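# Place red, blue and yellow cubes in turquoise box

## Task

Move the red cube, the blue cube and the yellow cube into the turquoise box so that each cube's centre sits lower than the box's rim.

## Robot and tools

Robot: two arms on a table, left_arm (base near y = +0.365 m) and right_arm (base near y = -0.335 m). Each ends in a five-hinge-group hand: right_arm has a right hand, left_arm a mirrored left hand. Objects that leave the table, or are set down off it, fail the task. Something may occasionally nudge a loose object.

Frames. The scene frame has its origin at table height midway between the nominal bases, +z up, +x out over the table, +y toward left_arm (camera image sides do not match these names). Reported end_effector_position (m) and end_effector_quat_wxyz are in this frame and may be a few cm off, more at long reach. Each hand has a hand point with its own axes: +z runs along the straightened fingers toward the tips, +y points out of the palm face (palm surface at y = -0.062), and +x runs across the palm away from the thumb on the right hand but toward the thumb on the left hand. Fingertips reach about 0.139 m past knuckles at z = -0.017. A rigid mast near the wrist on the palm side (x +0.05 to +0.10, sign flipped for the left hand; z -0.16 to -0.11; y up to +0.06) can collide with things.

Tool execute_actions. Argument actions: a list of actions; each action is a list of up to 15 rows, one row per 1/30 s step; a short action repeats its final row for the remaining steps. Each row is exactly 48 numbers in [-1, 1], always covering both arms, in this order: left_arm dx, dy, dz, rx, ry, rz; 16 left_gripper hinge numbers; left_gripper current_limit, speed; then right_arm dx, dy, dz, rx, ry, rz; 16 right_gripper hinge numbers; right_gripper current_limit, speed. Optional cameras: list of names, ["all"], or []; unset means all images only when actions is empty. Any unknown camera name rejects the call.

Arm numbers are offsets, not poses: each row is measured from the arm's Hand target as it stood when that action began (not from the previous row), expressed along that Hand target's own axes. Scale: 1.0 equals 0.6 m for dx, dy, dz and 180 degrees for the rotation vector rx, ry, rz. Sending the same offset in a new action moves further again; all zeros re-requests the current target. The controller limits commanded orientation to 40 degrees from the measured one per step and favours position. The hand often stops short of the target, especially when loaded (this elbow sags), so command extra lift or send the remaining gap as a new offset. Tiny moves may not start. To stop pressing against something, set the target back beyond the hand point.

Hand numbers are absolute goals, not offsets. Order for each hand: index_mcp, index_abd, index_pip, index_dip, middle_mcp, middle_abd, middle_pip, middle_dip, ring_mcp, ring_abd, ring_pip, ring_dip, thumb_cmc, thumb_axl, thumb_mcp, thumb_ipl. Each maps linearly between its stops (degrees at +1, at -1; value that is straight): finger _mcp (+128, -18; -0.75), _abd (+60, -60; 0.00, +1 swings away from thumb), _pip (+108, -29; -0.58), _dip (+117, -21; -0.70); thumb_cmc (+120, -20; -0.71, +1 brings thumb in front of palm), thumb_axl (+140, -27; -0.68), thumb_mcp (+109, -69; -0.23), thumb_ipl (+108, -77; -0.17). Initial values: current_limit +0.4, speed -0.6. Zero is a real goal, so to keep a hand unchanged resend its hand_goal, hand_current_limit and hand_speed. A finger squeezes only while its goal lies past the object surface. A motor held at 495 mA or more accumulates time; at 5 s it shuts off for 10 s, dropping what it held.

Results: per-arm state including end_effector pose, Hand target (the next offsets count from it), joint positions, velocities ("within noise" when still), torques (offset, noisy; entries 3 and 4 wrap at ±28 N m), motor temperatures, and per hand: hand_goal, hand_measured, hand_current_ma (positive pushes toward -1), hand_state (moving, goal, blocked, overload), hand_current_limit, hand_speed. MOTOR HOT appears at 85 °C; at 100 °C that arm goes limp for 30-60 s (OVER-TEMPERATURE FAULT). Holding loads, reaching far, or pushing at unreachable poses heats motors. While an arm is stopped, hand commands are discarded. A call returns when the robot settles, up to 3 s after its last action; the robot keeps the last command while you deliberate.

Tool zoom_image: camera (cam_high, cam_low, cam_left_wrist, cam_right_wrist) and region [x0, y0, x1, y1] in pixels of that camera's latest image, at most 504 x 504, origin top-left. Only cameras in the most recent images can be zoomed. Images are 896x504; calibration (K, distortion, T_world_to_cam) is given and may be slightly off; wrist views can lag during motion.

Tool finished_scene: argument scene, the number of the scene being ended. Irreversible; the goal must hold with the robot let go.

Avoid: dropping cubes or releasing them while moving, slamming or hitting the table, box or stand, hard pushes, arms touching each other or one hand gripping the other, and anything falling off the table.

Each tool is called after ">>>" in YAML: its name, and indented under it one key for each argument.

## Session

>>> execute_actions:
  actions: []

Scene clock: 0.00 s.
left_arm: end_effector_position=(+0.2150, -0.0738, +0.2255) hand_goal=(-0.754, +0.000, -0.576, -0.696, -0.754, +0.000, -0.576, -0.696, -0.754, +0.000, -0.576, -0.696, -0.714, -0.678, -0.226, -0.168) hand_measured=(-0.754, +0.000, -0.576, -0.696, -0.754, +0.000, -0.576, -0.696, -0.754, +0.000, -0.576, -0.696, -0.714, -0.678, -0.226, -0.168) hand_current_ma=(+0, +0, +0, +0, +0, +0, +0, +0, +0, +0, +0, +0, +0, +0, +0, +0) hand_state=(goal, goal, goal, goal, goal, goal, goal, goal, goal, goal, goal, goal, goal, goal, goal, goal) hand_current_limit=0.40 hand_speed=-0.60 end_effector_quat_wxyz=(+0.532, +0.727, -0.426, +0.088) | right_arm: end_effector_position=(+0.6143, -0.5538, +0.2983) hand_goal=(-0.754, +0.000, -0.576, -0.696, -0.754, +0.000, -0.576, -0.696, -0.754, +0.000, -0.576, -0.696, -0.714, -0.678, -0.226, -0.168) hand_measured=(-0.754, +0.000, -0.576, -0.696, -0.754, +0.000, -0.576, -0.696, -0.754, +0.000, -0.576, -0.696, -0.714, -0.678, -0.226, -0.168) hand_current_ma=(+0, +0, +0, +0, +0, +0, +0, +0, +0, +0, +0, +0, +0, +0, +0, +0) hand_state=(goal, goal, goal, goal, goal, goal, goal, goal, goal, goal, goal, goal, goal, goal, goal, goal) hand_current_limit=0.40 hand_speed=-0.60 end_effector_quat_wxyz=(+0.362, +0.756, +0.360, +0.410)
Joint positions: left_arm=[-0.809 1.448 0.794 -0.214 0.99 1.474] | right_arm=[-0.243 1.459 0.969 0.076 0.021 0.412]
Joint velocities: within noise
Joint torques (N m): no reading
Motor temperatures (°C): left_arm=[23 24 30 28 24 26] | right_arm=[25 26 27 28 26 27]
Heat: left arm: hottest elbow 30 °C; right arm: hottest wrist pitch 28 °C.
Hand target: left_arm +0.2195, -0.0781, +0.2335; +0.534, +0.722, -0.430, +0.098 | right_arm +0.6195, -0.5551, +0.3148; +0.370, +0.748, +0.356, +0.420
camera_calibration:
cam_left_wrist: T_world_to_cam=[[-0.0589358, 0.484851, -0.872609, 0.204112], [0.901567, 0.401162, 0.162007, -0.245124], [0.428607, -0.777167, -0.460768, 0.0814337], [0, 0, 0, 1]] pos_world=[0.198122, 0.0626582, 0.255344]
cam_right_wrist: T_world_to_cam=[[-0.158295, -0.945514, 0.284509, -0.480631], [-0.954961, 0.0733605, -0.287521, 0.664734], [0.250983, -0.317208, -0.914542, 0.0694018], [0, 0, 0, 1]] pos_world=[0.541294, -0.481193, 0.391339]

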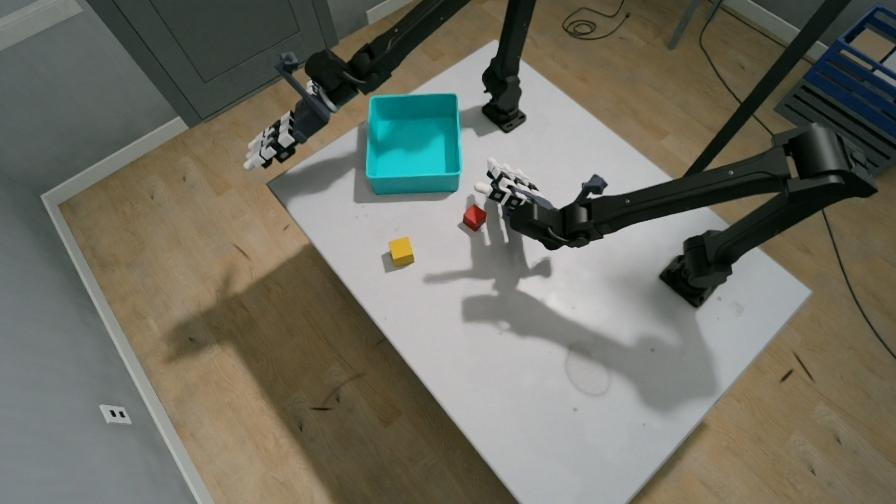

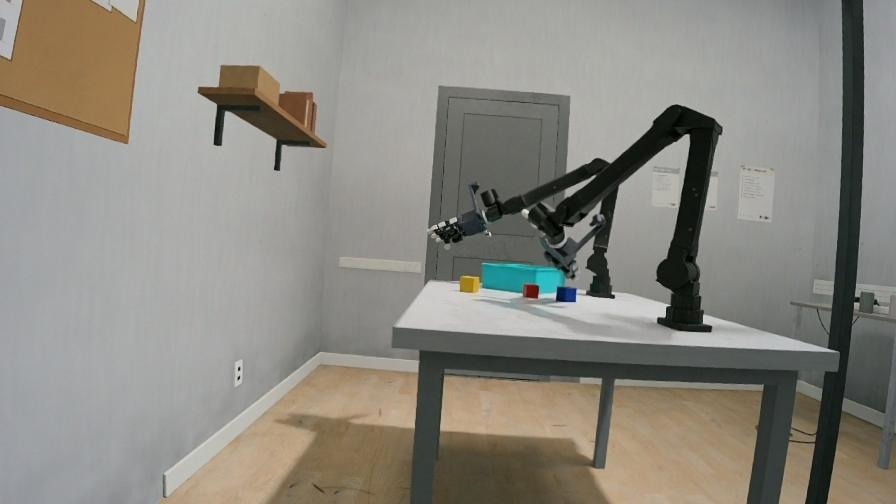

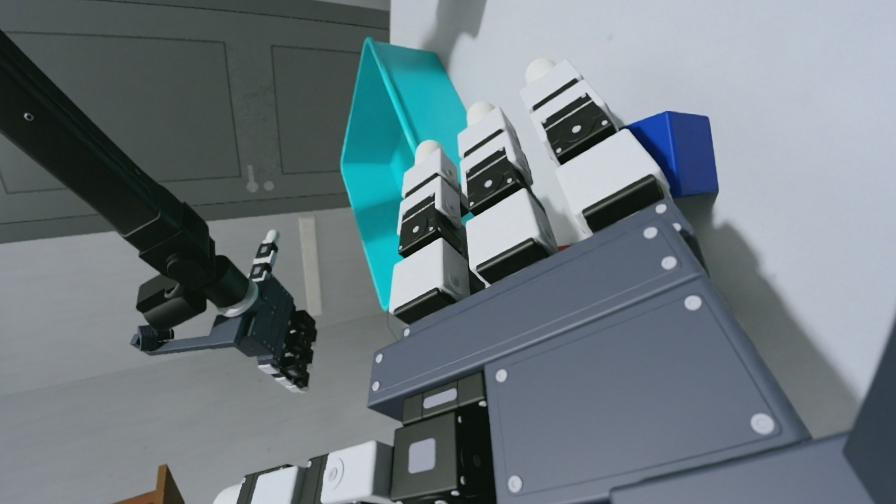

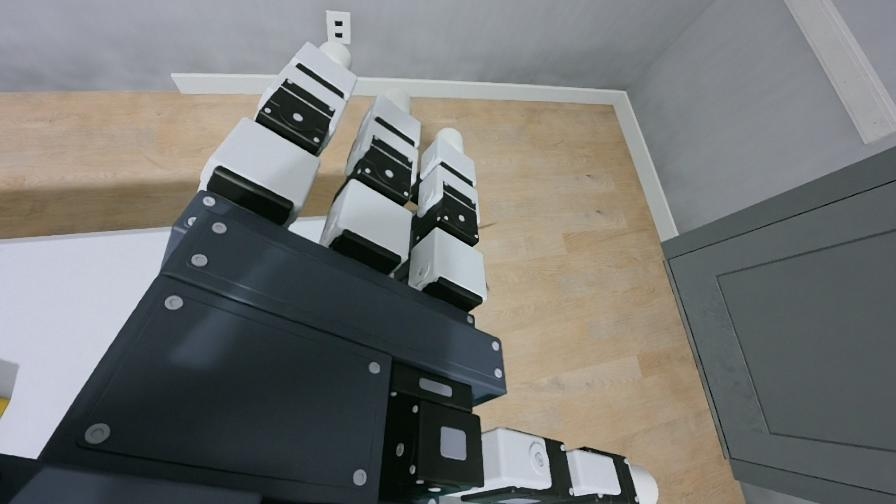

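>>> zoom_image:
  camera: "cam_high"
  region: [350, 80, 550, 280]

>>> zoom_image:
  camera: "cam_low"
  region: [410, 220, 630, 340]

Scaled by 2.520.

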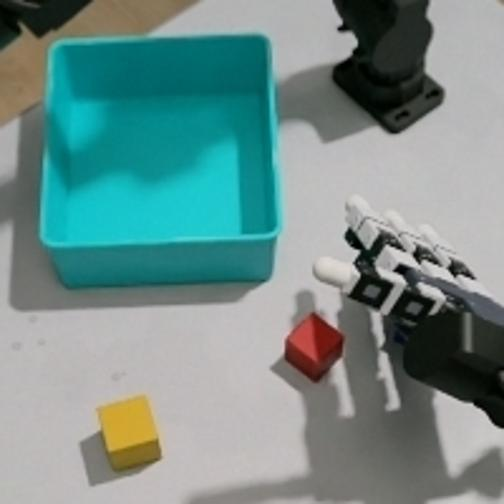

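Scaled by 2.291.

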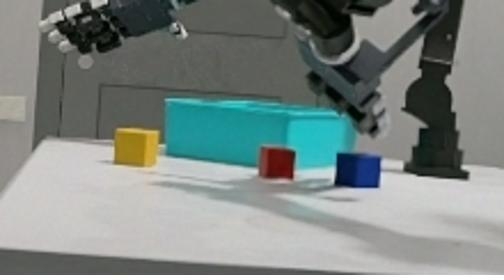

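>>> zoom_image:
  camera: "cam_high"
  region: [450, 190, 530, 235]

>>> zoom_image:
  camera: "cam_high"
  region: [370, 225, 440, 275]

>>> zoom_image:
  camera: "cam_low"
  region: [450, 260, 590, 310]

Scaled by 6.300.

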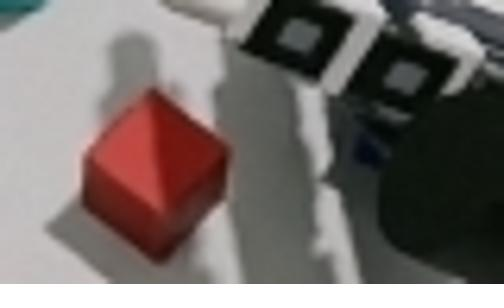

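Scaled by 7.200.

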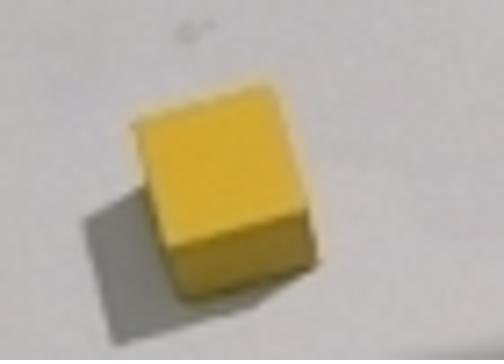

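Scaled by 3.600.

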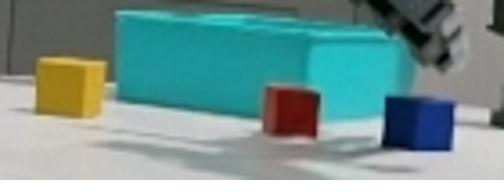

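>>> execute_actions:
  actions:
    - [[0.058,0.07,-0.042,0,0,0,-0.754,0,-0.576,-0.696,-0.754,0,-0.576,-0.696,-0.754,0,-0.576,-0.696,-0.714,-0.678,-0.226,-0.168,0.4,-0.6,0,0,0,0,0,0,-0.96,0,0.299,0.435,-0.98,0,0.942,0.319,-0.98,0,0.942,0.319,-0.714,-0.766,-0.226,-0.168,0.4,-0.6]]
    - [[0.0563,0.0143,-0.0973,0.0194,0.0233,-0.014,-0.754,0,-0.576,-0.696,-0.754,0,-0.576,-0.696,-0.754,0,-0.576,-0.696,-0.714,-0.678,-0.226,-0.168,0.4,-0.6,0,0,0,0,0,0,-0.96,0,0.299,0.435,-0.98,0,0.942,0.319,-0.98,0,0.942,0.319,-0.714,-0.766,-0.226,-0.168,0.4,-0.6]]
    - [[0.027,-0.0557,-0.0553,0.0194,0.0233,-0.014,-0.754,0,-0.576,-0.696,-0.754,0,-0.576,-0.696,-0.754,0,-0.576,-0.696,-0.714,-0.678,-0.226,-0.168,0.4,-0.6,0,0,0,0,0,0,-0.96,0,0.299,0.435,-0.98,0,0.942,0.319,-0.98,0,0.942,0.319,-0.714,-0.766,-0.226,-0.168,0.4,-0.6]]
    - [[0.027,-0.0557,-0.0553,0.0194,0.0233,-0.014,-0.754,0,-0.576,-0.696,-0.754,0,-0.576,-0.696,-0.754,0,-0.576,-0.696,-0.714,-0.678,-0.226,-0.168,0.4,-0.6,0,0,0,0,0,0,-0.96,0,0.299,0.435,-0.98,0,0.942,0.319,-0.98,0,0.942,0.319,-0.1,-0.766,0,0.049,0.4,-0.6]]
    - [[0.027,-0.0557,-0.0553,0.0194,0.0233,-0.014,-0.754,0,-0.576,-0.696,-0.754,0,-0.576,-0.696,-0.754,0,-0.576,-0.696,-0.714,-0.678,-0.226,-0.168,0.4,-0.6,0,0,0,0,0,0,-0.96,0,0.299,0.435,-0.98,0,0.942,0.319,-0.98,0,0.942,0.319,0.571,-0.766,0,0.049,0.4,-0.6]]
    - [[0.027,-0.0557,-0.0553,0.0194,0.0233,-0.014,-0.754,0,-0.576,-0.696,-0.754,0,-0.576,-0.696,-0.754,0,-0.576,-0.696,-0.714,-0.678,-0.226,-0.168,0.4,-0.6,0,0,0,0,0,0,-0.96,0,0.299,0.435,-0.98,0,0.942,0.319,-0.98,0,0.942,0.319,0.571,-0.766,0,0.049,0.4,-0.6]]
    - [[0.027,-0.0557,-0.0553,0.0194,0.0233,-0.014,-0.754,0,-0.576,-0.696,-0.754,0,-0.576,-0.696,-0.754,0,-0.576,-0.696,-0.714,-0.678,-0.226,-0.168,0.4,-0.6,0,0,0,0,0,0,-0.96,0,0.299,0.435,-0.98,0,0.942,0.319,-0.98,0,0.942,0.319,0.571,-0.766,0,0.049,0.4,-0.6]]
    - [[0.027,-0.0557,-0.0553,0.0194,0.0233,-0.014,-0.754,0,-0.576,-0.696,-0.754,0,-0.576,-0.696,-0.754,0,-0.576,-0.696,-0.714,-0.678,-0.226,-0.168,0.4,-0.6,0,0,0,0,0,0,-0.96,0,0.299,0.435,-0.98,0,0.942,0.319,-0.98,0,0.942,0.319,0.571,-0.766,0,0.049,0.4,-0.6]]
    - [[0.027,-0.0557,-0.0553,0.0194,0.0233,-0.014,-0.754,0,-0.576,-0.696,-0.754,0,-0.576,-0.696,-0.754,0,-0.576,-0.696,-0.714,-0.678,-0.226,-0.168,0.4,-0.6,0,0,0,0,0,0,-0.96,0,0.299,0.435,-0.98,0,0.942,0.319,-0.98,0,0.942,0.319,0.571,-0.766,0,0.049,0.4,-0.6]]
    - [[0.027,-0.0557,-0.0553,0.0194,0.0233,-0.014,-0.754,0,-0.576,-0.696,-0.754,0,-0.576,-0.696,-0.754,0,-0.576,-0.696,-0.714,-0.678,-0.226,-0.168,0.4,-0.6,0,0,0,0,0,0,-0.96,0,0.299,0.435,-0.98,0,0.942,0.319,-0.98,0,0.942,0.319,0.571,-0.766,0,0.049,0.4,-0.6]]
  cameras: ["all"]

Scene clock: 10.23 s.
left_arm: end_effector_position=(+0.4729, +0.2635, +0.3282) hand_goal=(-0.754, +0.000, -0.576, -0.696, -0.754, +0.000, -0.576, -0.696, -0.754, +0.000, -0.576, -0.696, -0.714, -0.678, -0.226, -0.168) hand_measured=(-0.760, +0.000, -0.576, -0.696, -0.760, +0.000, -0.576, -0.696, -0.760, +0.000, -0.576, -0.696, -0.720, -0.678, -0.224, -0.168) hand_current_ma=(-11, +0, -1, +0, -11, +0, -1, +0, -10, +0, -1, +0, -9, +1, +2, +0) hand_state=(goal, goal, goal, goal, goal, goal, goal, goal, goal, goal, goal, goal, goal, goal, goal, goal) hand_current_limit=0.40 hand_speed=-0.60 end_effector_quat_wxyz=(+0.443, +0.838, -0.040, +0.318) | right_arm: end_effector_position=(+0.6143, -0.5538, +0.2983) hand_goal=(-0.960, +0.000, +0.298, +0.434, -0.980, +0.000, +0.942, +0.318, -0.980, +0.000, +0.942, +0.318, +0.570, -0.766, +0.000, +0.048) hand_measured=(-0.964, +0.000, +0.292, +0.430, -0.984, +0.000, +0.936, +0.316, -0.984, +0.000, +0.938, +0.316, +0.560, -0.766, +0.002, +0.046) hand_current_ma=(-6, +0, -8, -3, -6, +0, -7, -2, -6, +0, -5, -3, -15, +0, +1, -1) hand_state=(goal, goal, goal, goal, goal, goal, goal, goal, goal, goal, goal, goal, goal, goal, goal, goal) hand_current_limit=0.40 hand_speed=-0.60 end_effector_quat_wxyz=(+0.362, +0.756, +0.360, +0.410)
Joint positions: left_arm=[0.171 1.247 0.904 -0.554 1.024 1.489] | right_arm=[-0.243 1.459 0.969 0.076 0.021 0.412]
Joint torques (N m): left_arm=[-0.67 -8.12 13.83 0.91 0.97 0.12] | right_arm=[1.96 -10.99 9.94 2.78 -0.04 -0.11]
Heat: left arm: hottest elbow 32 °C; right arm: hottest elbow 29 °C.
Hand target: left_arm +0.4828, +0.2651, +0.3425; +0.440, +0.835, -0.050, +0.328 | right_arm +0.6195, -0.5551, +0.3148; +0.370, +0.748, +0.356, +0.420
Off the commanded pose: left_arm 0.017 m, 2 deg | right_arm 0.017 m, 2 deg.
camera_calibration:
cam_left_wrist: T_world_to_cam=[[-0.438539, 0.212479, -0.873233, 0.396921], [0.198077, 0.970608, 0.136698, -0.438561], [0.876612, -0.11302, -0.467736, -0.104125], [0, 0, 0, 1]] pos_world=[0.352211, 0.329565, 0.357852]
cam_right_wrist: T_world_to_cam=[[-0.158295, -0.945514, 0.284509, -0.480631], [-0.954961, 0.0733605, -0.287521, 0.664734], [0.250983, -0.317208, -0.914542, 0.0694018], [0, 0, 0, 1]] pos_world=[0.541294, -0.481193, 0.391339]

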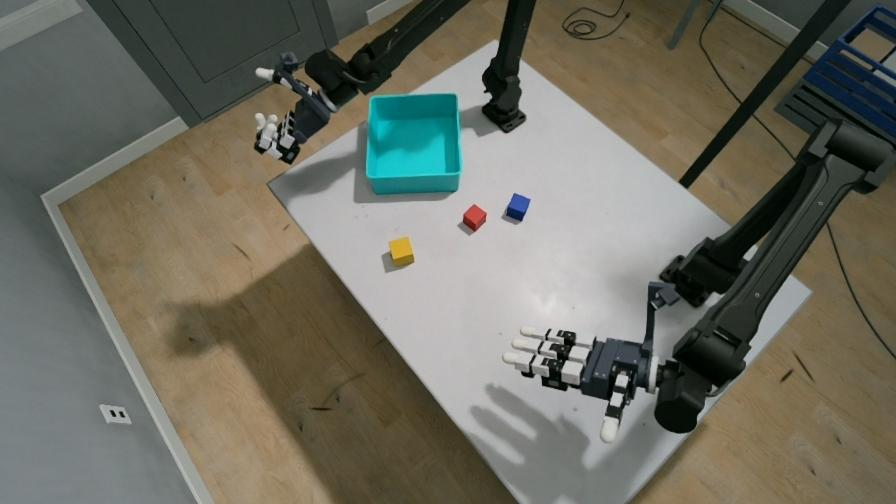

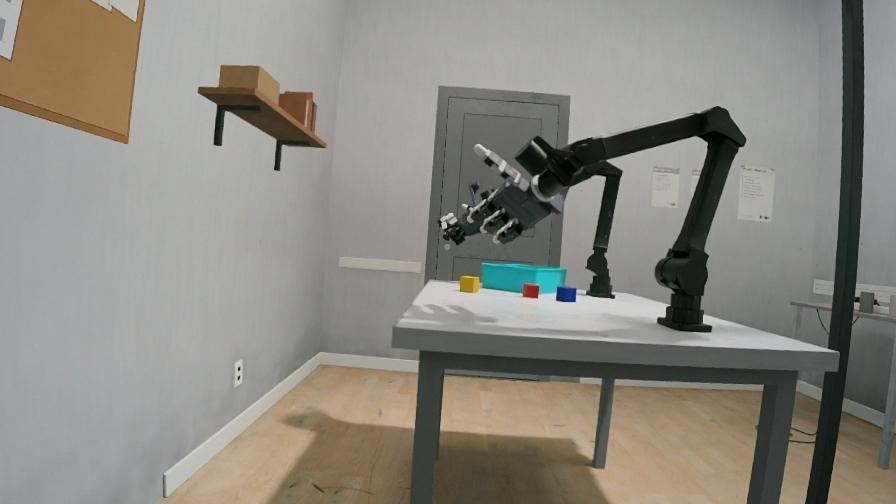

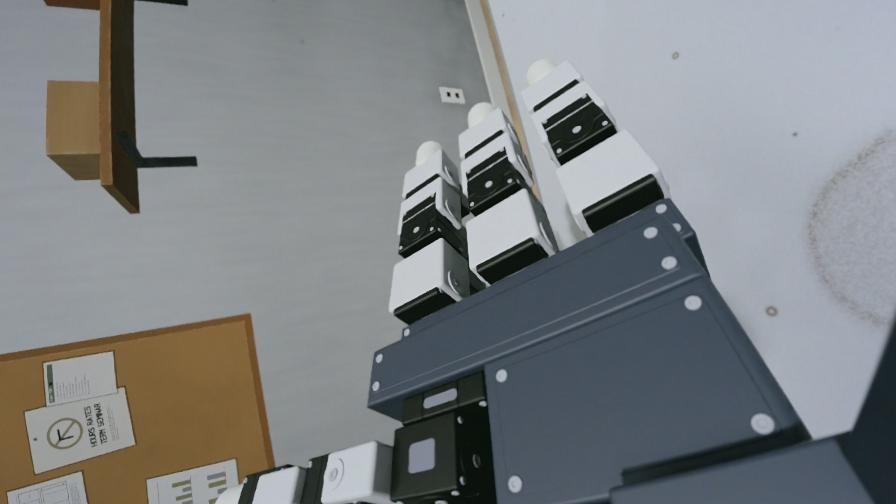

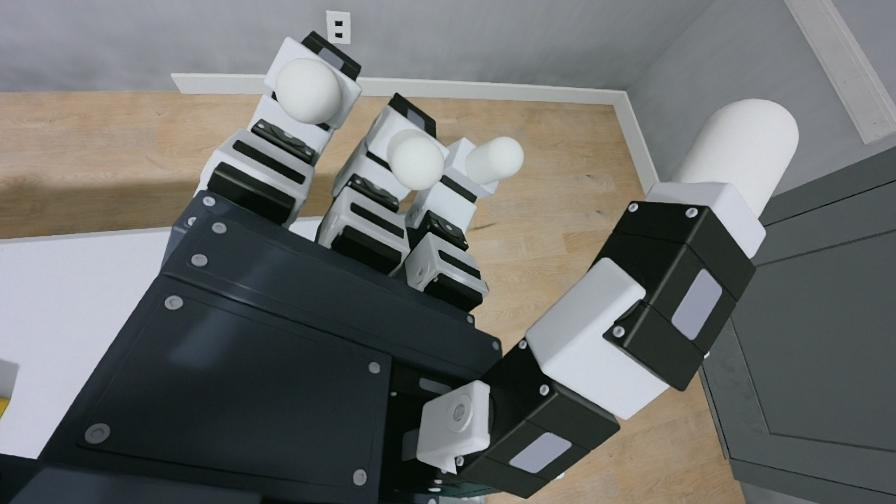

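>>> zoom_image:
  camera: "cam_high"
  region: [455, 185, 545, 240]

Scaled by 5.600.

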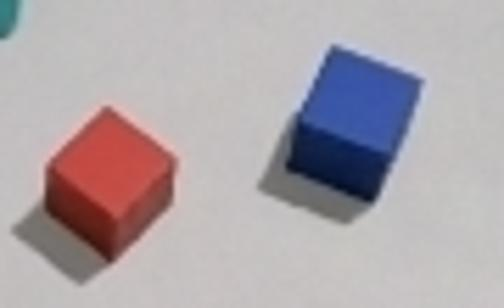

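>>> execute_actions:
  actions:
    - [[0,0,0,0,0,0,-0.754,0,-0.576,-0.696,-0.754,0,-0.576,-0.696,-0.754,0,-0.576,-0.696,-0.714,-0.678,-0.226,-0.168,0.4,-0.6,-0.0048,-0.0215,-0.054,0,0,-0.1289,-0.96,0,0.299,0.435,-0.98,0,0.942,0.319,-0.98,0,0.942,0.319,0.571,-0.766,0,0.049,0.4,-0.6]]
    - [[0,0,0,0,0,0,-0.754,0,-0.576,-0.696,-0.754,0,-0.576,-0.696,-0.754,0,-0.576,-0.696,-0.714,-0.678,-0.226,-0.168,0.4,-0.6,0.004,-0.0217,-0.054,0.1044,0,0,-0.96,0,0.299,0.435,-0.98,0,0.942,0.319,-0.98,0,0.942,0.319,0.571,-0.766,0,0.049,0.4,-0.6]]
    - [[0,0,0,0,0,0,-0.754,0,-0.576,-0.696,-0.754,0,-0.576,-0.696,-0.754,0,-0.576,-0.696,-0.714,-0.678,-0.226,-0.168,0.4,-0.6,0.004,-0.0379,-0.0441,0.1044,0,0,-0.96,0,0.299,0.435,-0.98,0,0.942,0.319,-0.98,0,0.942,0.319,0.571,-0.766,0,0.049,0.4,-0.6]]
    - [[0,0,0,0,0,0,-0.754,0,-0.576,-0.696,-0.754,0,-0.576,-0.696,-0.754,0,-0.576,-0.696,-0.714,-0.678,-0.226,-0.168,0.4,-0.6,0.004,-0.0501,-0.0295,0.1044,0,0,-0.96,0,0.299,0.435,-0.98,0,0.942,0.319,-0.98,0,0.942,0.319,0.571,-0.766,0,0.049,0.4,-0.6]]
    - [[0,0,0,0,0,0,-0.754,0,-0.576,-0.696,-0.754,0,-0.576,-0.696,-0.754,0,-0.576,-0.696,-0.714,-0.678,-0.226,-0.168,0.4,-0.6,0.004,-0.057,-0.0118,0.1044,0,0,-0.96,0,0.299,0.435,-0.98,0,0.942,0.319,-0.98,0,0.942,0.319,0.571,-0.766,0,0.049,0.4,-0.6]]
    - [[0,0,0,0,0,0,-0.754,0,-0.576,-0.696,-0.754,0,-0.576,-0.696,-0.754,0,-0.576,-0.696,-0.714,-0.678,-0.226,-0.168,0.4,-0.6,0.004,-0.0577,0.0072,0.1044,0,0,-0.96,0,0.299,0.435,-0.98,0,0.942,0.319,-0.98,0,0.942,0.319,0.571,-0.766,0,0.049,0.4,-0.6]]
    - [[0,0,0,0,0,0,-0.754,0,-0.576,-0.696,-0.754,0,-0.576,-0.696,-0.754,0,-0.576,-0.696,-0.714,-0.678,-0.226,-0.168,0.4,-0.6,0.004,-0.0523,0.0254,0.1044,0,0,-0.96,0,0.299,0.435,-0.98,0,0.942,0.319,-0.98,0,0.942,0.319,0.571,-0.766,0,0.049,0.4,-0.6]]

Scene clock: 17.07 s.
left_arm: end_effector_position=(+0.4728, +0.2635, +0.3282) hand_goal=(-0.754, +0.000, -0.576, -0.696, -0.754, +0.000, -0.576, -0.696, -0.754, +0.000, -0.576, -0.696, -0.714, -0.678, -0.226, -0.168) hand_measured=(-0.760, +0.000, -0.576, -0.696, -0.760, +0.000, -0.576, -0.696, -0.760, +0.000, -0.576, -0.696, -0.720, -0.678, -0.224, -0.168) hand_current_ma=(-11, +0, -1, +0, -11, +0, -1, +0, -10, +0, -1, +0, -9, +1, +2, +0) hand_state=(goal, goal, goal, goal, goal, goal, goal, goal, goal, goal, goal, goal, goal, goal, goal, goal) hand_current_limit=0.40 hand_speed=-0.60 end_effector_quat_wxyz=(+0.443, +0.838, -0.040, +0.318) | right_arm: end_effector_position=(+0.3915, -0.4783, +0.3152) hand_goal=(-0.960, +0.000, +0.298, +0.434, -0.980, +0.000, +0.942, +0.318, -0.980, +0.000, +0.942, +0.318, +0.570, -0.766, +0.000, +0.048) hand_measured=(-0.960, +0.000, +0.292, +0.430, -0.980, +0.000, +0.936, +0.316, -0.980, +0.000, +0.938, +0.316, +0.568, -0.766, +0.002, +0.048) hand_current_ma=(+0, +0, -6, -3, +0, +0, -6, -2, +0, +0, -5, -3, -2, +0, +3, -1) hand_state=(goal, goal, goal, goal, goal, goal, goal, goal, goal, goal, goal, goal, goal, goal, goal, goal) hand_current_limit=0.40 hand_speed=-0.60 end_effector_quat_wxyz=(+0.026, +0.796, +0.605, -0.009)
Joint positions: left_arm=[0.171 1.247 0.904 -0.554 1.024 1.49] | right_arm=[-0.275 1.16 1.302 -1.681 0.045 -0.019]
Joint torques (N m): left_arm=[-0.32 -8.41 13.96 0.87 0.98 0.14] | right_arm=[2.32 -5.83 6.97 0.64 0.07 0.09]
Heat: left arm: hottest elbow 33 °C; right arm: hottest elbow 31 °C.
Hand target: left_arm +0.4828, +0.2651, +0.3425; +0.440, +0.835, -0.050, +0.328 | right_arm +0.3892, -0.4717, +0.3150; -0.257, +0.755, +0.570, -0.199
Off the commanded pose: left_arm 0.018 m, 2 deg | right_arm 0.007 m, 47 deg; orientation clipped.
joint sent to its limit (right arm) — joint 4 (wrist pitch), lower limit. The joint targets are off in orientation, not in position.

>>> execute_actions:
  actions:
    - [[0,0,0,0,0,0,-0.754,0,-0.576,-0.696,-0.754,0,-0.576,-0.696,-0.754,0,-0.576,-0.696,-0.714,-0.678,-0.226,-0.168,0.4,-0.6,0.07,-0.0046,0.0046,0,-0.0425,-0.0427,-0.96,0,0.299,0.435,-0.98,0,0.942,0.319,-0.98,0,0.942,0.319,0.571,-0.766,0,0.049,0.4,-0.6]]
    - [[0,0,0,0,0,0,-0.754,0,-0.576,-0.696,-0.754,0,-0.576,-0.696,-0.754,0,-0.576,-0.696,-0.714,-0.678,-0.226,-0.168,0.4,-0.6,0.0693,-0.0005,0.0005,0,-0.0425,-0.0427,-0.96,0,0.299,0.435,-0.98,0,0.942,0.319,-0.98,0,0.942,0.319,0.571,-0.766,0,0.049,0.4,-0.6]]
    - [[0,0,0,0,0,0,-0.754,0,-0.576,-0.696,-0.754,0,-0.576,-0.696,-0.754,0,-0.576,-0.696,-0.714,-0.678,-0.226,-0.168,0.4,-0.6,0.0687,0.0037,-0.0037,0,-0.0425,-0.0427,-0.96,0,0.299,0.435,-0.98,0,0.942,0.319,-0.98,0,0.942,0.319,0.571,-0.766,0,0.049,0.4,-0.6]]
    - [[0,0,0,0,0,0,-0.754,0,-0.576,-0.696,-0.754,0,-0.576,-0.696,-0.754,0,-0.576,-0.696,-0.714,-0.678,-0.226,-0.168,0.4,-0.6,0.067,0.0075,-0.0075,0,-0.0425,-0.0427,-0.96,0,0.299,0.435,-0.98,0,0.942,0.319,-0.98,0,0.942,0.319,0.571,-0.766,0,0.049,0.4,-0.6]]
    - [[0,0,0,0,0,0,-0.754,0,-0.576,-0.696,-0.754,0,-0.576,-0.696,-0.754,0,-0.576,-0.696,-0.714,-0.678,-0.226,-0.168,0.4,-0.6,0.0652,0.0113,-0.0113,0,-0.0425,-0.0427,-0.96,0,0.299,0.435,-0.98,0,0.942,0.319,-0.98,0,0.942,0.319,0.571,-0.766,0,0.049,0.4,-0.6]]
    - [[0,0,0,0,0,0,-0.754,0,-0.576,-0.696,-0.754,0,-0.576,-0.696,-0.754,0,-0.576,-0.696,-0.714,-0.678,-0.226,-0.168,0.4,-0.6,0.0628,0.0148,-0.0148,0,-0.0425,-0.0427,-0.96,0,0.299,0.435,-0.98,0,0.942,0.319,-0.98,0,0.942,0.319,0.571,-0.766,0,0.049,0.4,-0.6]]
    - [[0,0,0,0,0,0,-0.754,0,-0.576,-0.696,-0.754,0,-0.576,-0.696,-0.754,0,-0.576,-0.696,-0.714,-0.678,-0.226,-0.168,0.4,-0.6,0.0602,0.0183,-0.0183,0,-0.0425,-0.0427,-0.96,0,0.299,0.435,-0.98,0,0.942,0.319,-0.98,0,0.942,0.319,0.571,-0.766,0,0.049,0.4,-0.6]]
    - [[0,0,0,0,0,0,-0.754,0,-0.576,-0.696,-0.754,0,-0.576,-0.696,-0.754,0,-0.576,-0.696,-0.714,-0.678,-0.226,-0.168,0.4,-0.6,0.057,0.0214,-0.0214,0,-0.0425,-0.0427,-0.96,0,0.299,0.435,-0.98,0,0.942,0.319,-0.98,0,0.942,0.319,0.571,-0.766,0,0.049,0.4,-0.6]]

Scene clock: 22.20 s.
left_arm: end_effector_position=(+0.4728, +0.2635, +0.3282) hand_goal=(-0.754, +0.000, -0.576, -0.696, -0.754, +0.000, -0.576, -0.696, -0.754, +0.000, -0.576, -0.696, -0.714, -0.678, -0.226, -0.168) hand_measured=(-0.760, +0.000, -0.576, -0.696, -0.760, +0.000, -0.576, -0.696, -0.760, +0.000, -0.576, -0.696, -0.720, -0.678, -0.224, -0.168) hand_current_ma=(-11, +0, -1, +0, -11, +0, -1, +0, -10, +0, -1, +0, -9, +1, +2, +0) hand_state=(goal, goal, goal, goal, goal, goal, goal, goal, goal, goal, goal, goal, goal, goal, goal, goal) hand_current_limit=0.40 hand_speed=-0.60 end_effector_quat_wxyz=(+0.443, +0.838, -0.040, +0.318) | right_arm: end_effector_position=(+0.3396, -0.1643, +0.2943) hand_goal=(-0.960, +0.000, +0.298, +0.434, -0.980, +0.000, +0.942, +0.318, -0.980, +0.000, +0.942, +0.318, +0.570, -0.766, +0.000, +0.048) hand_measured=(-0.958, +0.000, +0.294, +0.430, -0.978, +0.000, +0.936, +0.316, -0.980, +0.000, +0.938, +0.316, +0.572, -0.766, +0.002, +0.048) hand_current_ma=(+2, +0, -4, -3, +1, +0, -6, -2, +1, +0, -5, -3, +2, +0, +3, -1) hand_state=(goal, goal, goal, goal, goal, goal, goal, goal, goal, goal, goal, goal, goal, goal, goal, goal) hand_current_limit=0.40 hand_speed=-0.60 end_effector_quat_wxyz=(+0.165, +0.113, +0.962, -0.184)
Joint positions: left_arm=[0.171 1.247 0.904 -0.554 1.024 1.49] | right_arm=[0.63 1.091 1.2 -1.681 0.5 -0.72]
Joint torques (N m): left_arm=[-0.5 -7.88 14.12 0.98 0.91 0.16] | right_arm=[3.37 -5.71 7.15 0.81 0.6 -0.09]
Heat: left arm: hottest elbow 34 °C; right arm: hottest elbow 31 °C.
Hand target: left_arm +0.4828, +0.2651, +0.3425; +0.440, +0.835, -0.050, +0.328 | right_arm +0.3334, -0.1629, +0.2966; -0.008, +0.175, +0.906, -0.385
Off the commanded pose: left_arm 0.018 m, 2 deg | right_arm 0.007 m, 32 deg.
joint sent to its limit (right arm) — joint 4 (wrist pitch), lower limit. The joint targets are off in orientation, not in position.

>>> execute_actions:
  actions:
    - [[0,0,0,0,0,0,-0.754,0,-0.576,-0.696,-0.754,0,-0.576,-0.696,-0.754,0,-0.576,-0.696,-0.714,-0.678,-0.226,-0.168,0.4,-0.6,0.0537,0.0539,0.0051,0,-0.0425,-0.0427,-0.96,0,0.299,0.435,-0.98,0,0.942,0.319,-0.98,0,0.942,0.319,0.571,-0.766,0,0.049,0.4,-0.6]]
    - [[0,0,0,0,0,0,-0.754,0,-0.576,-0.696,-0.754,0,-0.576,-0.696,-0.754,0,-0.576,-0.696,-0.714,-0.678,-0.226,-0.168,0.4,-0.6,0.0498,0.0566,0.0024,0,-0.0425,-0.0427,-0.96,0,0.299,0.435,-0.98,0,0.942,0.319,-0.98,0,0.942,0.319,0.571,-0.766,0,0.049,0.4,-0.6]]
    - [[0,0,0,0,0,0,-0.754,0,-0.576,-0.696,-0.754,0,-0.576,-0.696,-0.754,0,-0.576,-0.696,-0.714,-0.678,-0.226,-0.168,0.4,-0.6,0.046,0.059,0,0,-0.0425,-0.0427,-0.96,0,0.299,0.435,-0.98,0,0.942,0.319,-0.98,0,0.942,0.319,0.571,-0.766,0,0.049,0.4,-0.6]]
    - [[0,0,0,0,0,0,-0.754,0,-0.576,-0.696,-0.754,0,-0.576,-0.696,-0.754,0,-0.576,-0.696,-0.714,-0.678,-0.226,-0.168,0.4,-0.6,0.0418,0.0611,-0.0022,0,-0.0195,-0.0196,-0.96,0,0.299,0.435,-0.98,0,0.942,0.319,-0.98,0,0.942,0.319,0.571,-0.766,0,0.049,0.4,-0.6]]
  cameras: ["cam_high","cam_right_wrist"]

Scene clock: 24.97 s.
left_arm: end_effector_position=(+0.4728, +0.2635, +0.3282) hand_goal=(-0.754, +0.000, -0.576, -0.696, -0.754, +0.000, -0.576, -0.696, -0.754, +0.000, -0.576, -0.696, -0.714, -0.678, -0.226, -0.168) hand_measured=(-0.760, +0.000, -0.576, -0.696, -0.760, +0.000, -0.576, -0.696, -0.760, +0.000, -0.576, -0.696, -0.720, -0.678, -0.224, -0.168) hand_current_ma=(-11, +0, -1, +0, -11, +0, -1, +0, -10, +0, -1, +0, -9, +1, +2, +0) hand_state=(goal, goal, goal, goal, goal, goal, goal, goal, goal, goal, goal, goal, goal, goal, goal, goal) hand_current_limit=0.40 hand_speed=-0.60 end_effector_quat_wxyz=(+0.443, +0.838, -0.040, +0.318) | right_arm: end_effector_position=(+0.2395, -0.0670, +0.1846) hand_goal=(-0.960, +0.000, +0.298, +0.434, -0.980, +0.000, +0.942, +0.318, -0.980, +0.000, +0.942, +0.318, +0.570, -0.766, +0.000, +0.048) hand_measured=(-0.954, +0.000, +0.296, +0.430, -0.976, +0.000, +0.936, +0.316, -0.976, +0.000, +0.938, +0.316, +0.572, -0.766, +0.002, +0.048) hand_current_ma=(+6, +0, -3, -3, +4, +0, -6, -2, +4, +0, -5, -3, +2, +0, +3, -1) hand_state=(goal, goal, goal, goal, goal, goal, goal, goal, goal, goal, goal, goal, goal, goal, goal, goal) hand_current_limit=0.40 hand_speed=-0.60 end_effector_quat_wxyz=(+0.161, -0.170, +0.924, -0.301)
Joint positions: left_arm=[0.171 1.247 0.904 -0.554 1.024 1.49] | right_arm=[1.08 1.258 1.057 -1.681 0.634 -0.766]
Joint torques (N m): left_arm=[-0.38 -7.82 13.91 0.87 0.93 0.13] | right_arm=[2.84 -5.3 6.67 0.29 0.47 0.06]
Motor temperatures (°C): left_arm=[23 25 34 28 26 26] | right_arm=[25 27 32 28 26 27]
Heat: left arm: hottest elbow 34 °C; right arm: hottest elbow 32 °C.
Hand target: left_arm +0.4828, +0.2651, +0.3425; +0.440, +0.835, -0.050, +0.328 | right_arm +0.2364, -0.0659, +0.1809; +0.110, -0.128, +0.900, -0.402
Off the commanded pose: left_arm 0.018 m, 2 deg | right_arm 0.005 m, 14 deg.
joint sent to its limit (right arm) — joint 4 (wrist pitch), lower limit. The joint targets are off in orientation, not in position.
camera_calibration:
cam_right_wrist: T_world_to_cam=[[0.525401, 0.815914, -0.241327, 0.00398684], [0.196635, 0.159515, 0.967414, -0.26321], [0.827822, -0.555733, -0.0766278, -0.0949998], [0, 0, 0, 1]] pos_world=[0.128305, -0.0140614, 0.248316]
Images, in order (width x height): cam_high 896x504, cam_right_wrist 896x504.

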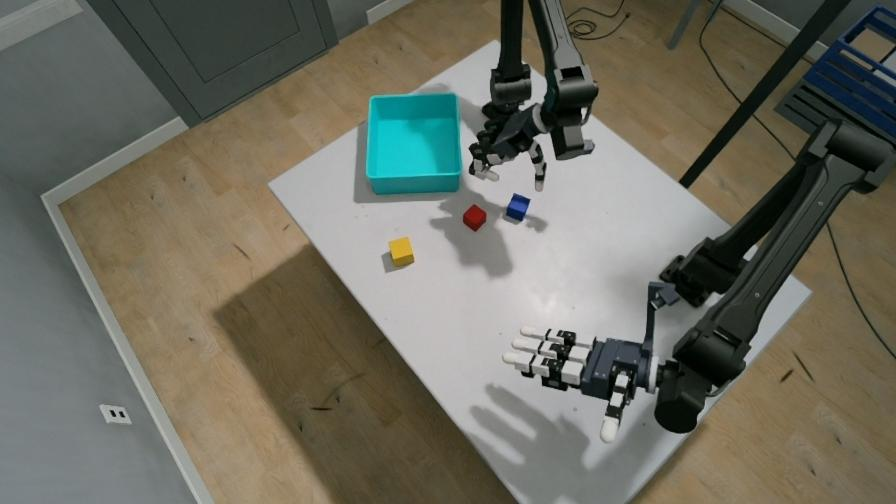

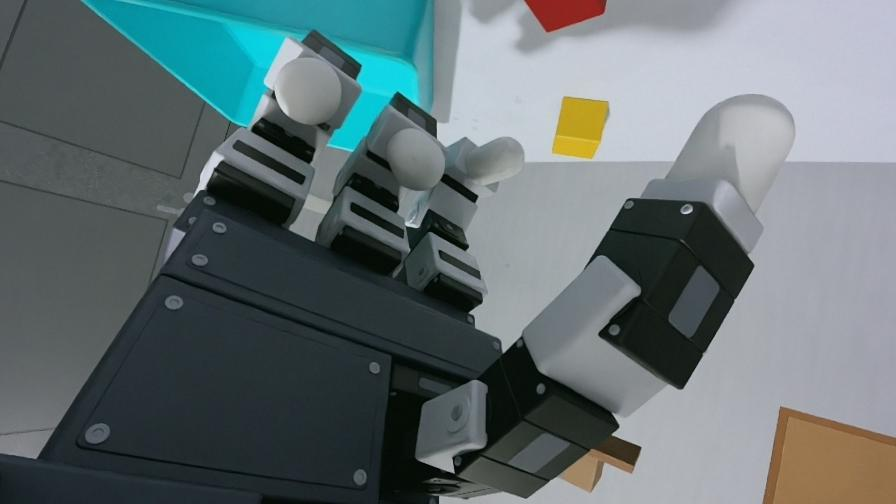

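>>> zoom_image:
  camera: "cam_right_wrist"
  region: [500, 0, 640, 170]

Scaled by 2.965.

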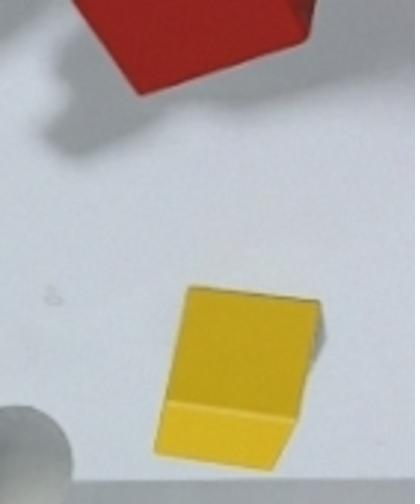

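>>> execute_actions:
  actions:
    - [[0,0,0,0,0,0,-0.754,0,-0.576,-0.696,-0.754,0,-0.576,-0.696,-0.754,0,-0.576,-0.696,-0.714,-0.678,-0.226,-0.168,0.4,-0.6,0.0275,0.043,0.0232,-0.0237,-0.001,-0.0422,-0.96,0,0.299,0.435,-0.98,0,0.942,0.319,-0.98,0,0.942,0.319,0.571,-0.766,0,0.049,0.4,-0.6]]
    - [[0,0,0,0,0,0,-0.754,0,-0.576,-0.696,-0.754,0,-0.576,-0.696,-0.754,0,-0.576,-0.696,-0.714,-0.678,-0.226,-0.168,0.4,-0.6,0.0217,0.0444,0.0263,0,0,0,-0.96,0,0.299,0.435,-0.98,0,0.942,0.319,-0.98,0,0.942,0.319,0.571,-0.766,0,0.049,0.4,-0.6]]
    - [[0,0,0,0,0,0,-0.754,0,-0.576,-0.696,-0.754,0,-0.576,-0.696,-0.754,0,-0.576,-0.696,-0.714,-0.678,-0.226,-0.168,0.4,-0.6,0.0217,0.0444,0.0263,0,0,0,-0.96,0,0.299,0.435,-0.98,0,0.942,0.319,-0.98,0,0.942,0.319,0.571,-0.766,0,0.049,0.4,-0.6]]
  cameras: ["cam_high","cam_right_wrist"]

Scene clock: 28.33 s.
left_arm: end_effector_position=(+0.4728, +0.2635, +0.3282) hand_goal=(-0.754, +0.000, -0.576, -0.696, -0.754, +0.000, -0.576, -0.696, -0.754, +0.000, -0.576, -0.696, -0.714, -0.678, -0.226, -0.168) hand_measured=(-0.760, +0.000, -0.576, -0.696, -0.760, +0.000, -0.576, -0.696, -0.760, +0.000, -0.576, -0.696, -0.720, -0.678, -0.224, -0.168) hand_current_ma=(-11, +0, -1, +0, -11, +0, -1, +0, -10, +0, -1, +0, -9, +1, +2, +0) hand_state=(goal, goal, goal, goal, goal, goal, goal, goal, goal, goal, goal, goal, goal, goal, goal, goal) hand_current_limit=0.40 hand_speed=-0.60 end_effector_quat_wxyz=(+0.443, +0.838, -0.040, +0.318) | right_arm: end_effector_position=(+0.1953, -0.0612, +0.0943) hand_goal=(-0.960, +0.000, +0.298, +0.434, -0.980, +0.000, +0.942, +0.318, -0.980, +0.000, +0.942, +0.318, +0.570, -0.766, +0.000, +0.048) hand_measured=(-0.954, +0.000, +0.296, +0.430, -0.976, +0.000, +0.936, +0.316, -0.976, +0.000, +0.938, +0.316, +0.572, -0.766, +0.002, +0.048) hand_current_ma=(+7, +0, -3, -3, +4, +0, -6, -2, +4, +0, -5, -3, +2, +0, +3, -1) hand_state=(goal, goal, goal, goal, goal, goal, goal, goal, goal, goal, goal, goal, goal, goal, goal, goal) hand_current_limit=0.40 hand_speed=-0.60 end_effector_quat_wxyz=(+0.081, -0.189, +0.906, -0.369)
Joint positions: left_arm=[0.171 1.247 0.904 -0.554 1.024 1.49] | right_arm=[1.184 1.464 0.987 -1.681 0.539 -0.647]
Joint torques (N m): left_arm=[-0.67 -8.06 13.86 0.87 0.96 0.13] | right_arm=[2.9 -7.18 5.6 -0.5 0.3 -0.01]
Heat: left arm: hottest elbow 35 °C; right arm: hottest elbow 32 °C.
Hand target: left_arm +0.4828, +0.2651, +0.3425; +0.440, +0.835, -0.050, +0.328 | right_arm +0.1915, -0.0609, +0.0908; +0.080, -0.192, +0.903, -0.375
Off the commanded pose: left_arm 0.018 m, 2 deg | right_arm 0.005 m, 1 deg.
joint sent to its limit (right arm) — joint 4 (wrist pitch), lower limit. The joint targets still meet the commanded pose.
camera_calibration:
cam_right_wrist: T_world_to_cam=[[0.503042, 0.743392, -0.440813, 0.0194145], [0.324197, 0.310493, 0.893583, -0.176845], [0.801152, -0.59242, -0.0848147, -0.0583568], [0, 0, 0, 1]] pos_world=[0.0943189, 0.00590472, 0.161634]
Images, in order (width x height): cam_high 896x504, cam_right_wrist 896x504.

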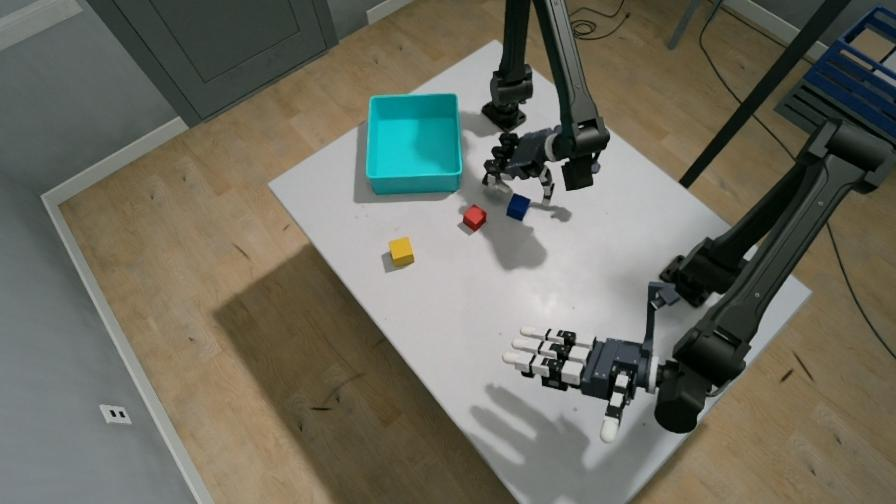

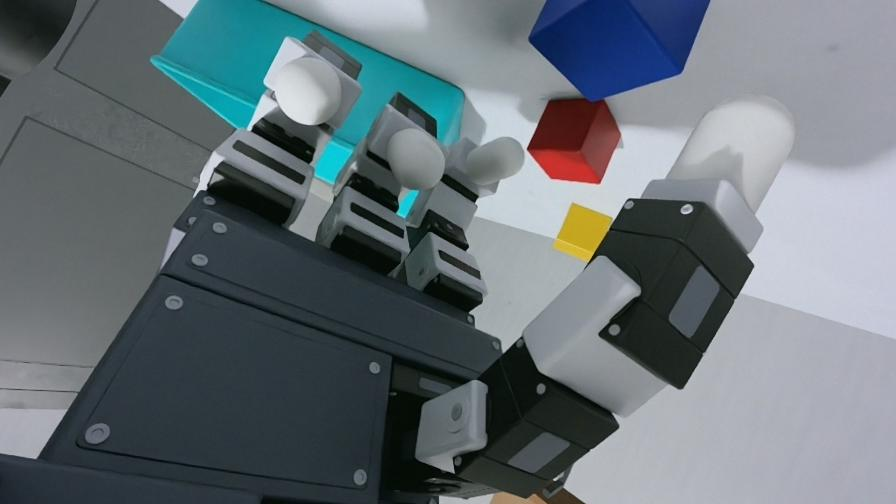

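>>> zoom_image:
  camera: "cam_right_wrist"
  region: [500, 0, 740, 240]

Scaled by 2.100.

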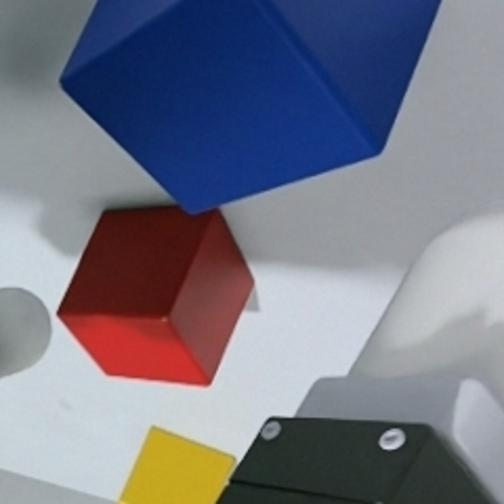

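>>> execute_actions:
  actions:
    - [[0,0,0,0,0,0,-0.754,0,-0.576,-0.696,-0.754,0,-0.576,-0.696,-0.754,0,-0.576,-0.696,-0.714,-0.678,-0.226,-0.168,0.4,-0.6,0.0037,0.0123,0.0277,0,-0.0118,-0.0118,-0.96,0,0.299,0.435,-0.98,0,0.942,0.319,-0.98,0,0.942,0.319,0.571,-0.766,0,0.049,0.4,-0.6]]
    - [[0,0,0,0,0,0,-0.754,0,-0.576,-0.696,-0.754,0,-0.576,-0.696,-0.754,0,-0.576,-0.696,-0.714,-0.678,-0.226,-0.168,0.4,-0.6,0,0.0236,0.0236,0,0,0,-0.96,0,0.299,0.435,-0.98,0,0.942,0.319,-0.98,0,0.942,0.319,0.571,-0.766,0,0.049,0.4,-0.6]]
  cameras: ["cam_high","cam_right_wrist"]

Scene clock: 30.60 s.
left_arm: end_effector_position=(+0.4728, +0.2635, +0.3282) hand_goal=(-0.754, +0.000, -0.576, -0.696, -0.754, +0.000, -0.576, -0.696, -0.754, +0.000, -0.576, -0.696, -0.714, -0.678, -0.226, -0.168) hand_measured=(-0.760, +0.000, -0.576, -0.696, -0.760, +0.000, -0.576, -0.696, -0.760, +0.000, -0.576, -0.696, -0.720, -0.678, -0.224, -0.168) hand_current_ma=(-11, +0, -1, +0, -11, +0, -1, +0, -10, +0, -1, +0, -9, +1, +2, +0) hand_state=(goal, goal, goal, goal, goal, goal, goal, goal, goal, goal, goal, goal, goal, goal, goal, goal) hand_current_limit=0.40 hand_speed=-0.60 end_effector_quat_wxyz=(+0.443, +0.838, -0.040, +0.318) | right_arm: end_effector_position=(+0.1953, -0.0675, +0.0606) hand_goal=(-0.960, +0.000, +0.298, +0.434, -0.980, +0.000, +0.942, +0.318, -0.980, +0.000, +0.942, +0.318, +0.570, -0.766, +0.000, +0.048) hand_measured=(-0.954, +0.000, +0.296, +0.430, -0.976, +0.000, +0.936, +0.316, -0.976, +0.000, +0.938, +0.316, +0.572, -0.766, +0.002, +0.048) hand_current_ma=(+7, +0, -3, -3, +4, +0, -6, -2, +4, +0, -5, -3, +2, +0, +3, -1) hand_state=(goal, goal, goal, goal, goal, goal, goal, goal, goal, goal, goal, goal, goal, goal, goal, goal) hand_current_limit=0.40 hand_speed=-0.60 end_effector_quat_wxyz=(+0.093, -0.206, +0.902, -0.368)
Joint positions: left_arm=[0.171 1.247 0.904 -0.554 1.024 1.49] | right_arm=[1.184 1.486 0.911 -1.56 0.568 -0.681]
Joint torques (N m): left_arm=[-0.32 -7.88 14.01 0.92 0.97 0.13] | right_arm=[2.26 -6.36 5.15 0.18 0.41 -0.12]
Heat: left arm: hottest elbow 35 °C; right arm: hottest elbow 32 °C.
Hand target: left_arm +0.4828, +0.2651, +0.3425; +0.440, +0.835, -0.050, +0.328 | right_arm +0.1921, -0.0678, +0.0537; +0.090, -0.215, +0.898, -0.373
Off the commanded pose: left_arm 0.018 m, 2 deg | right_arm 0.007 m, 1 deg.
camera_calibration:
cam_right_wrist: T_world_to_cam=[[0.476731, 0.763345, -0.435926, 0.0154677], [0.303056, 0.322782, 0.896643, -0.139899], [0.825157, -0.559568, -0.0774561, -0.0678819], [0, 0, 0, 1]] pos_world=[0.0910366, -0.00463465, 0.126925]
Images, in order (width x height): cam_high 896x504, cam_right_wrist 896x504.

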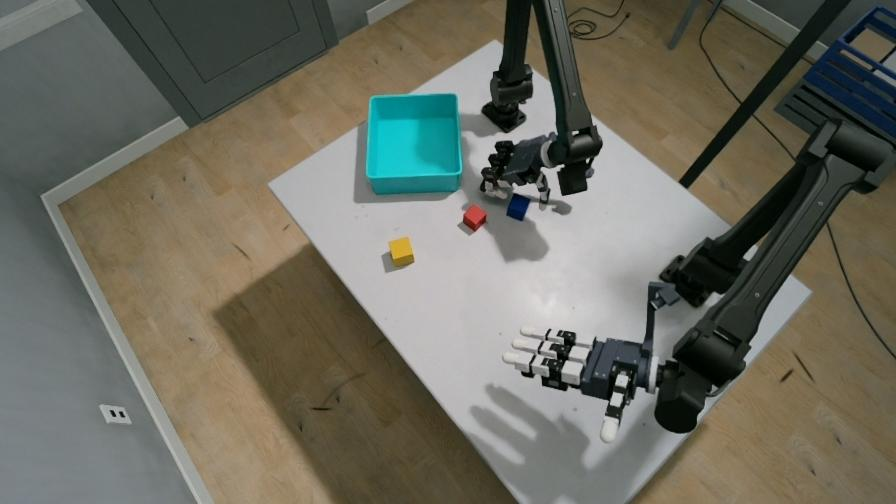

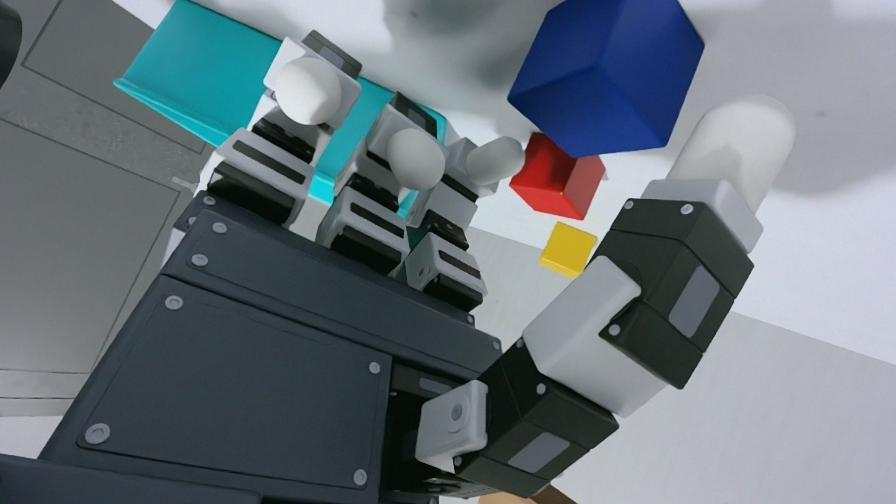

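>>> zoom_image:
  camera: "cam_right_wrist"
  region: [490, 0, 730, 240]

Scaled by 2.100.

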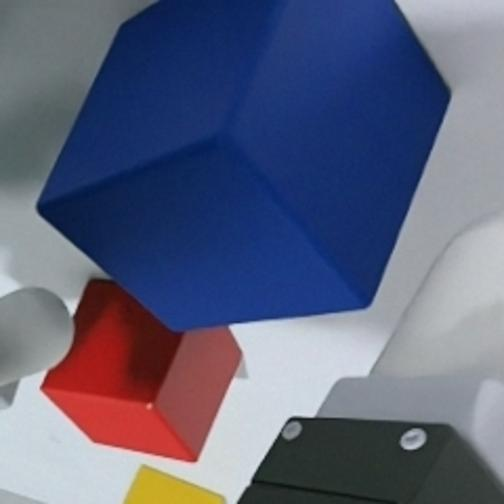

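>>> execute_actions:
  actions:
    - [[0,0,0,0,0,0,-0.754,0,-0.576,-0.696,-0.754,0,-0.576,-0.696,-0.754,0,-0.576,-0.696,-0.714,-0.678,-0.226,-0.168,0.4,-0.6,-0.0028,0.0192,0.0232,0,0,0,-0.96,0,0.299,0.435,-0.98,0,0.942,0.319,-0.98,0,0.942,0.319,0.571,-0.766,0,0.049,0.4,-0.6]]
    - [[0,0,0,0,0,0,-0.754,0,-0.576,-0.696,-0.754,0,-0.576,-0.696,-0.754,0,-0.576,-0.696,-0.714,-0.678,-0.226,-0.168,0.4,-0.6,0,0.0118,0.0118,0,0,0,-0.96,0,0.299,0.435,-0.98,0,0.942,0.319,-0.98,0,0.942,0.319,0.571,-0.766,0,0.049,0.4,-0.6]]
  cameras: ["cam_right_wrist","cam_low"]

Scene clock: 33.00 s.
left_arm: end_effector_position=(+0.4728, +0.2635, +0.3282) hand_goal=(-0.754, +0.000, -0.576, -0.696, -0.754, +0.000, -0.576, -0.696, -0.754, +0.000, -0.576, -0.696, -0.714, -0.678, -0.226, -0.168) hand_measured=(-0.760, +0.000, -0.576, -0.696, -0.760, +0.000, -0.576, -0.696, -0.760, +0.000, -0.576, -0.696, -0.720, -0.678, -0.224, -0.168) hand_current_ma=(-11, +0, -1, +0, -11, +0, -1, +0, -10, +0, -1, +0, -9, +1, +2, +0) hand_state=(goal, goal, goal, goal, goal, goal, goal, goal, goal, goal, goal, goal, goal, goal, goal, goal) hand_current_limit=0.40 hand_speed=-0.60 end_effector_quat_wxyz=(+0.443, +0.838, -0.040, +0.318) | right_arm: end_effector_position=(+0.1960, -0.0661, +0.0330) hand_goal=(-0.960, +0.000, +0.298, +0.434, -0.980, +0.000, +0.942, +0.318, -0.980, +0.000, +0.942, +0.318, +0.570, -0.766, +0.000, +0.048) hand_measured=(-0.954, +0.000, +0.296, +0.430, -0.976, +0.000, +0.936, +0.316, -0.976, +0.000, +0.938, +0.316, +0.572, -0.766, +0.002, +0.048) hand_current_ma=(+7, +0, -3, -3, +4, +0, -6, -2, +4, +0, -5, -3, +2, +0, +3, -1) hand_state=(goal, goal, goal, goal, goal, goal, goal, goal, goal, goal, goal, goal, goal, goal, goal, goal) hand_current_limit=0.40 hand_speed=-0.60 end_effector_quat_wxyz=(+0.095, -0.209, +0.902, -0.367)
Joint positions: left_arm=[0.171 1.247 0.904 -0.554 1.024 1.49] | right_arm=[1.184 1.533 0.878 -1.474 0.572 -0.688]
Joint torques (N m): left_arm=[-0.62 -7.82 13.96 0.84 0.98 0.13] | right_arm=[1.08 -6.77 5.03 0.18 0.47 -0.05]
Heat: left arm: hottest elbow 36 °C; right arm: hottest elbow 32 °C.
Hand target: left_arm +0.4828, +0.2651, +0.3425; +0.440, +0.835, -0.050, +0.328 | right_arm +0.1944, -0.0685, +0.0259; +0.090, -0.215, +0.898, -0.373
Off the commanded pose: left_arm 0.018 m, 2 deg | right_arm 0.008 m, 1 deg.
camera_calibration:
cam_right_wrist: T_world_to_cam=[[0.471847, 0.767383, -0.434147, 0.00313392], [0.300401, 0.323022, 0.89745, -0.115482], [0.828927, -0.553877, -0.0781055, -0.0701241], [0, 0, 0, 1]] pos_world=[0.0913401, -0.00394173, 0.0995232]
Images, in order (width x height): cam_low 896x504, cam_right_wrist 896x504.

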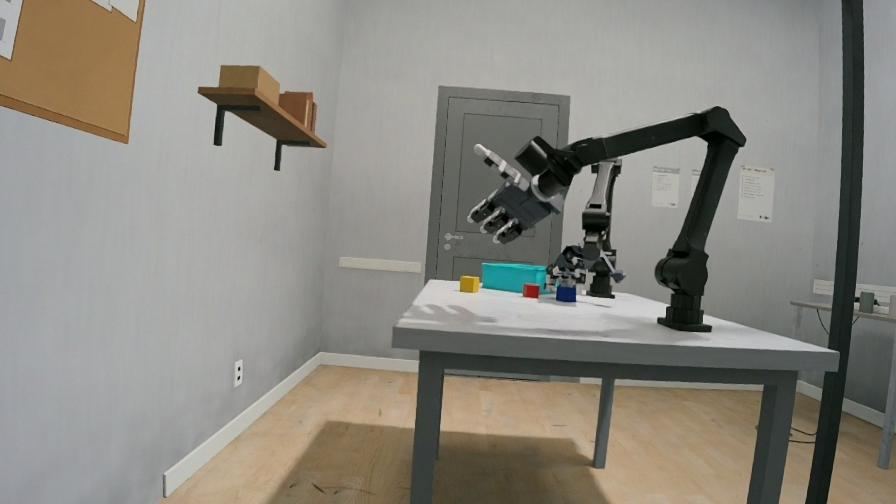

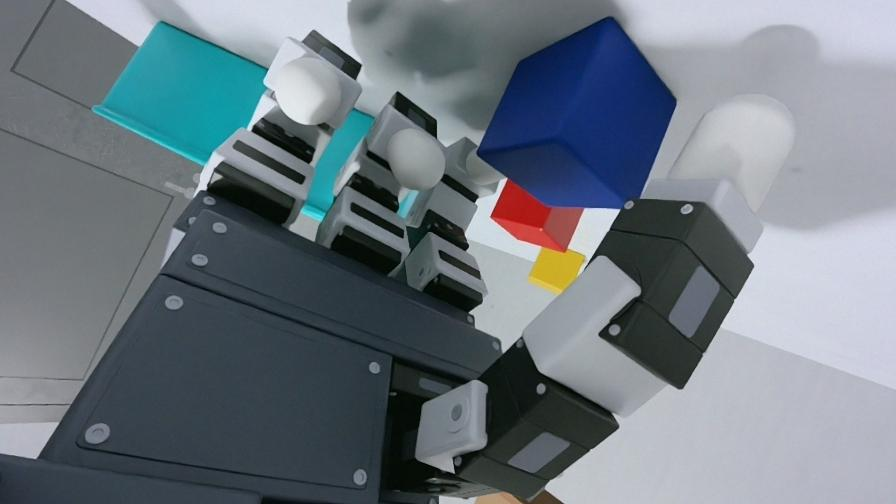

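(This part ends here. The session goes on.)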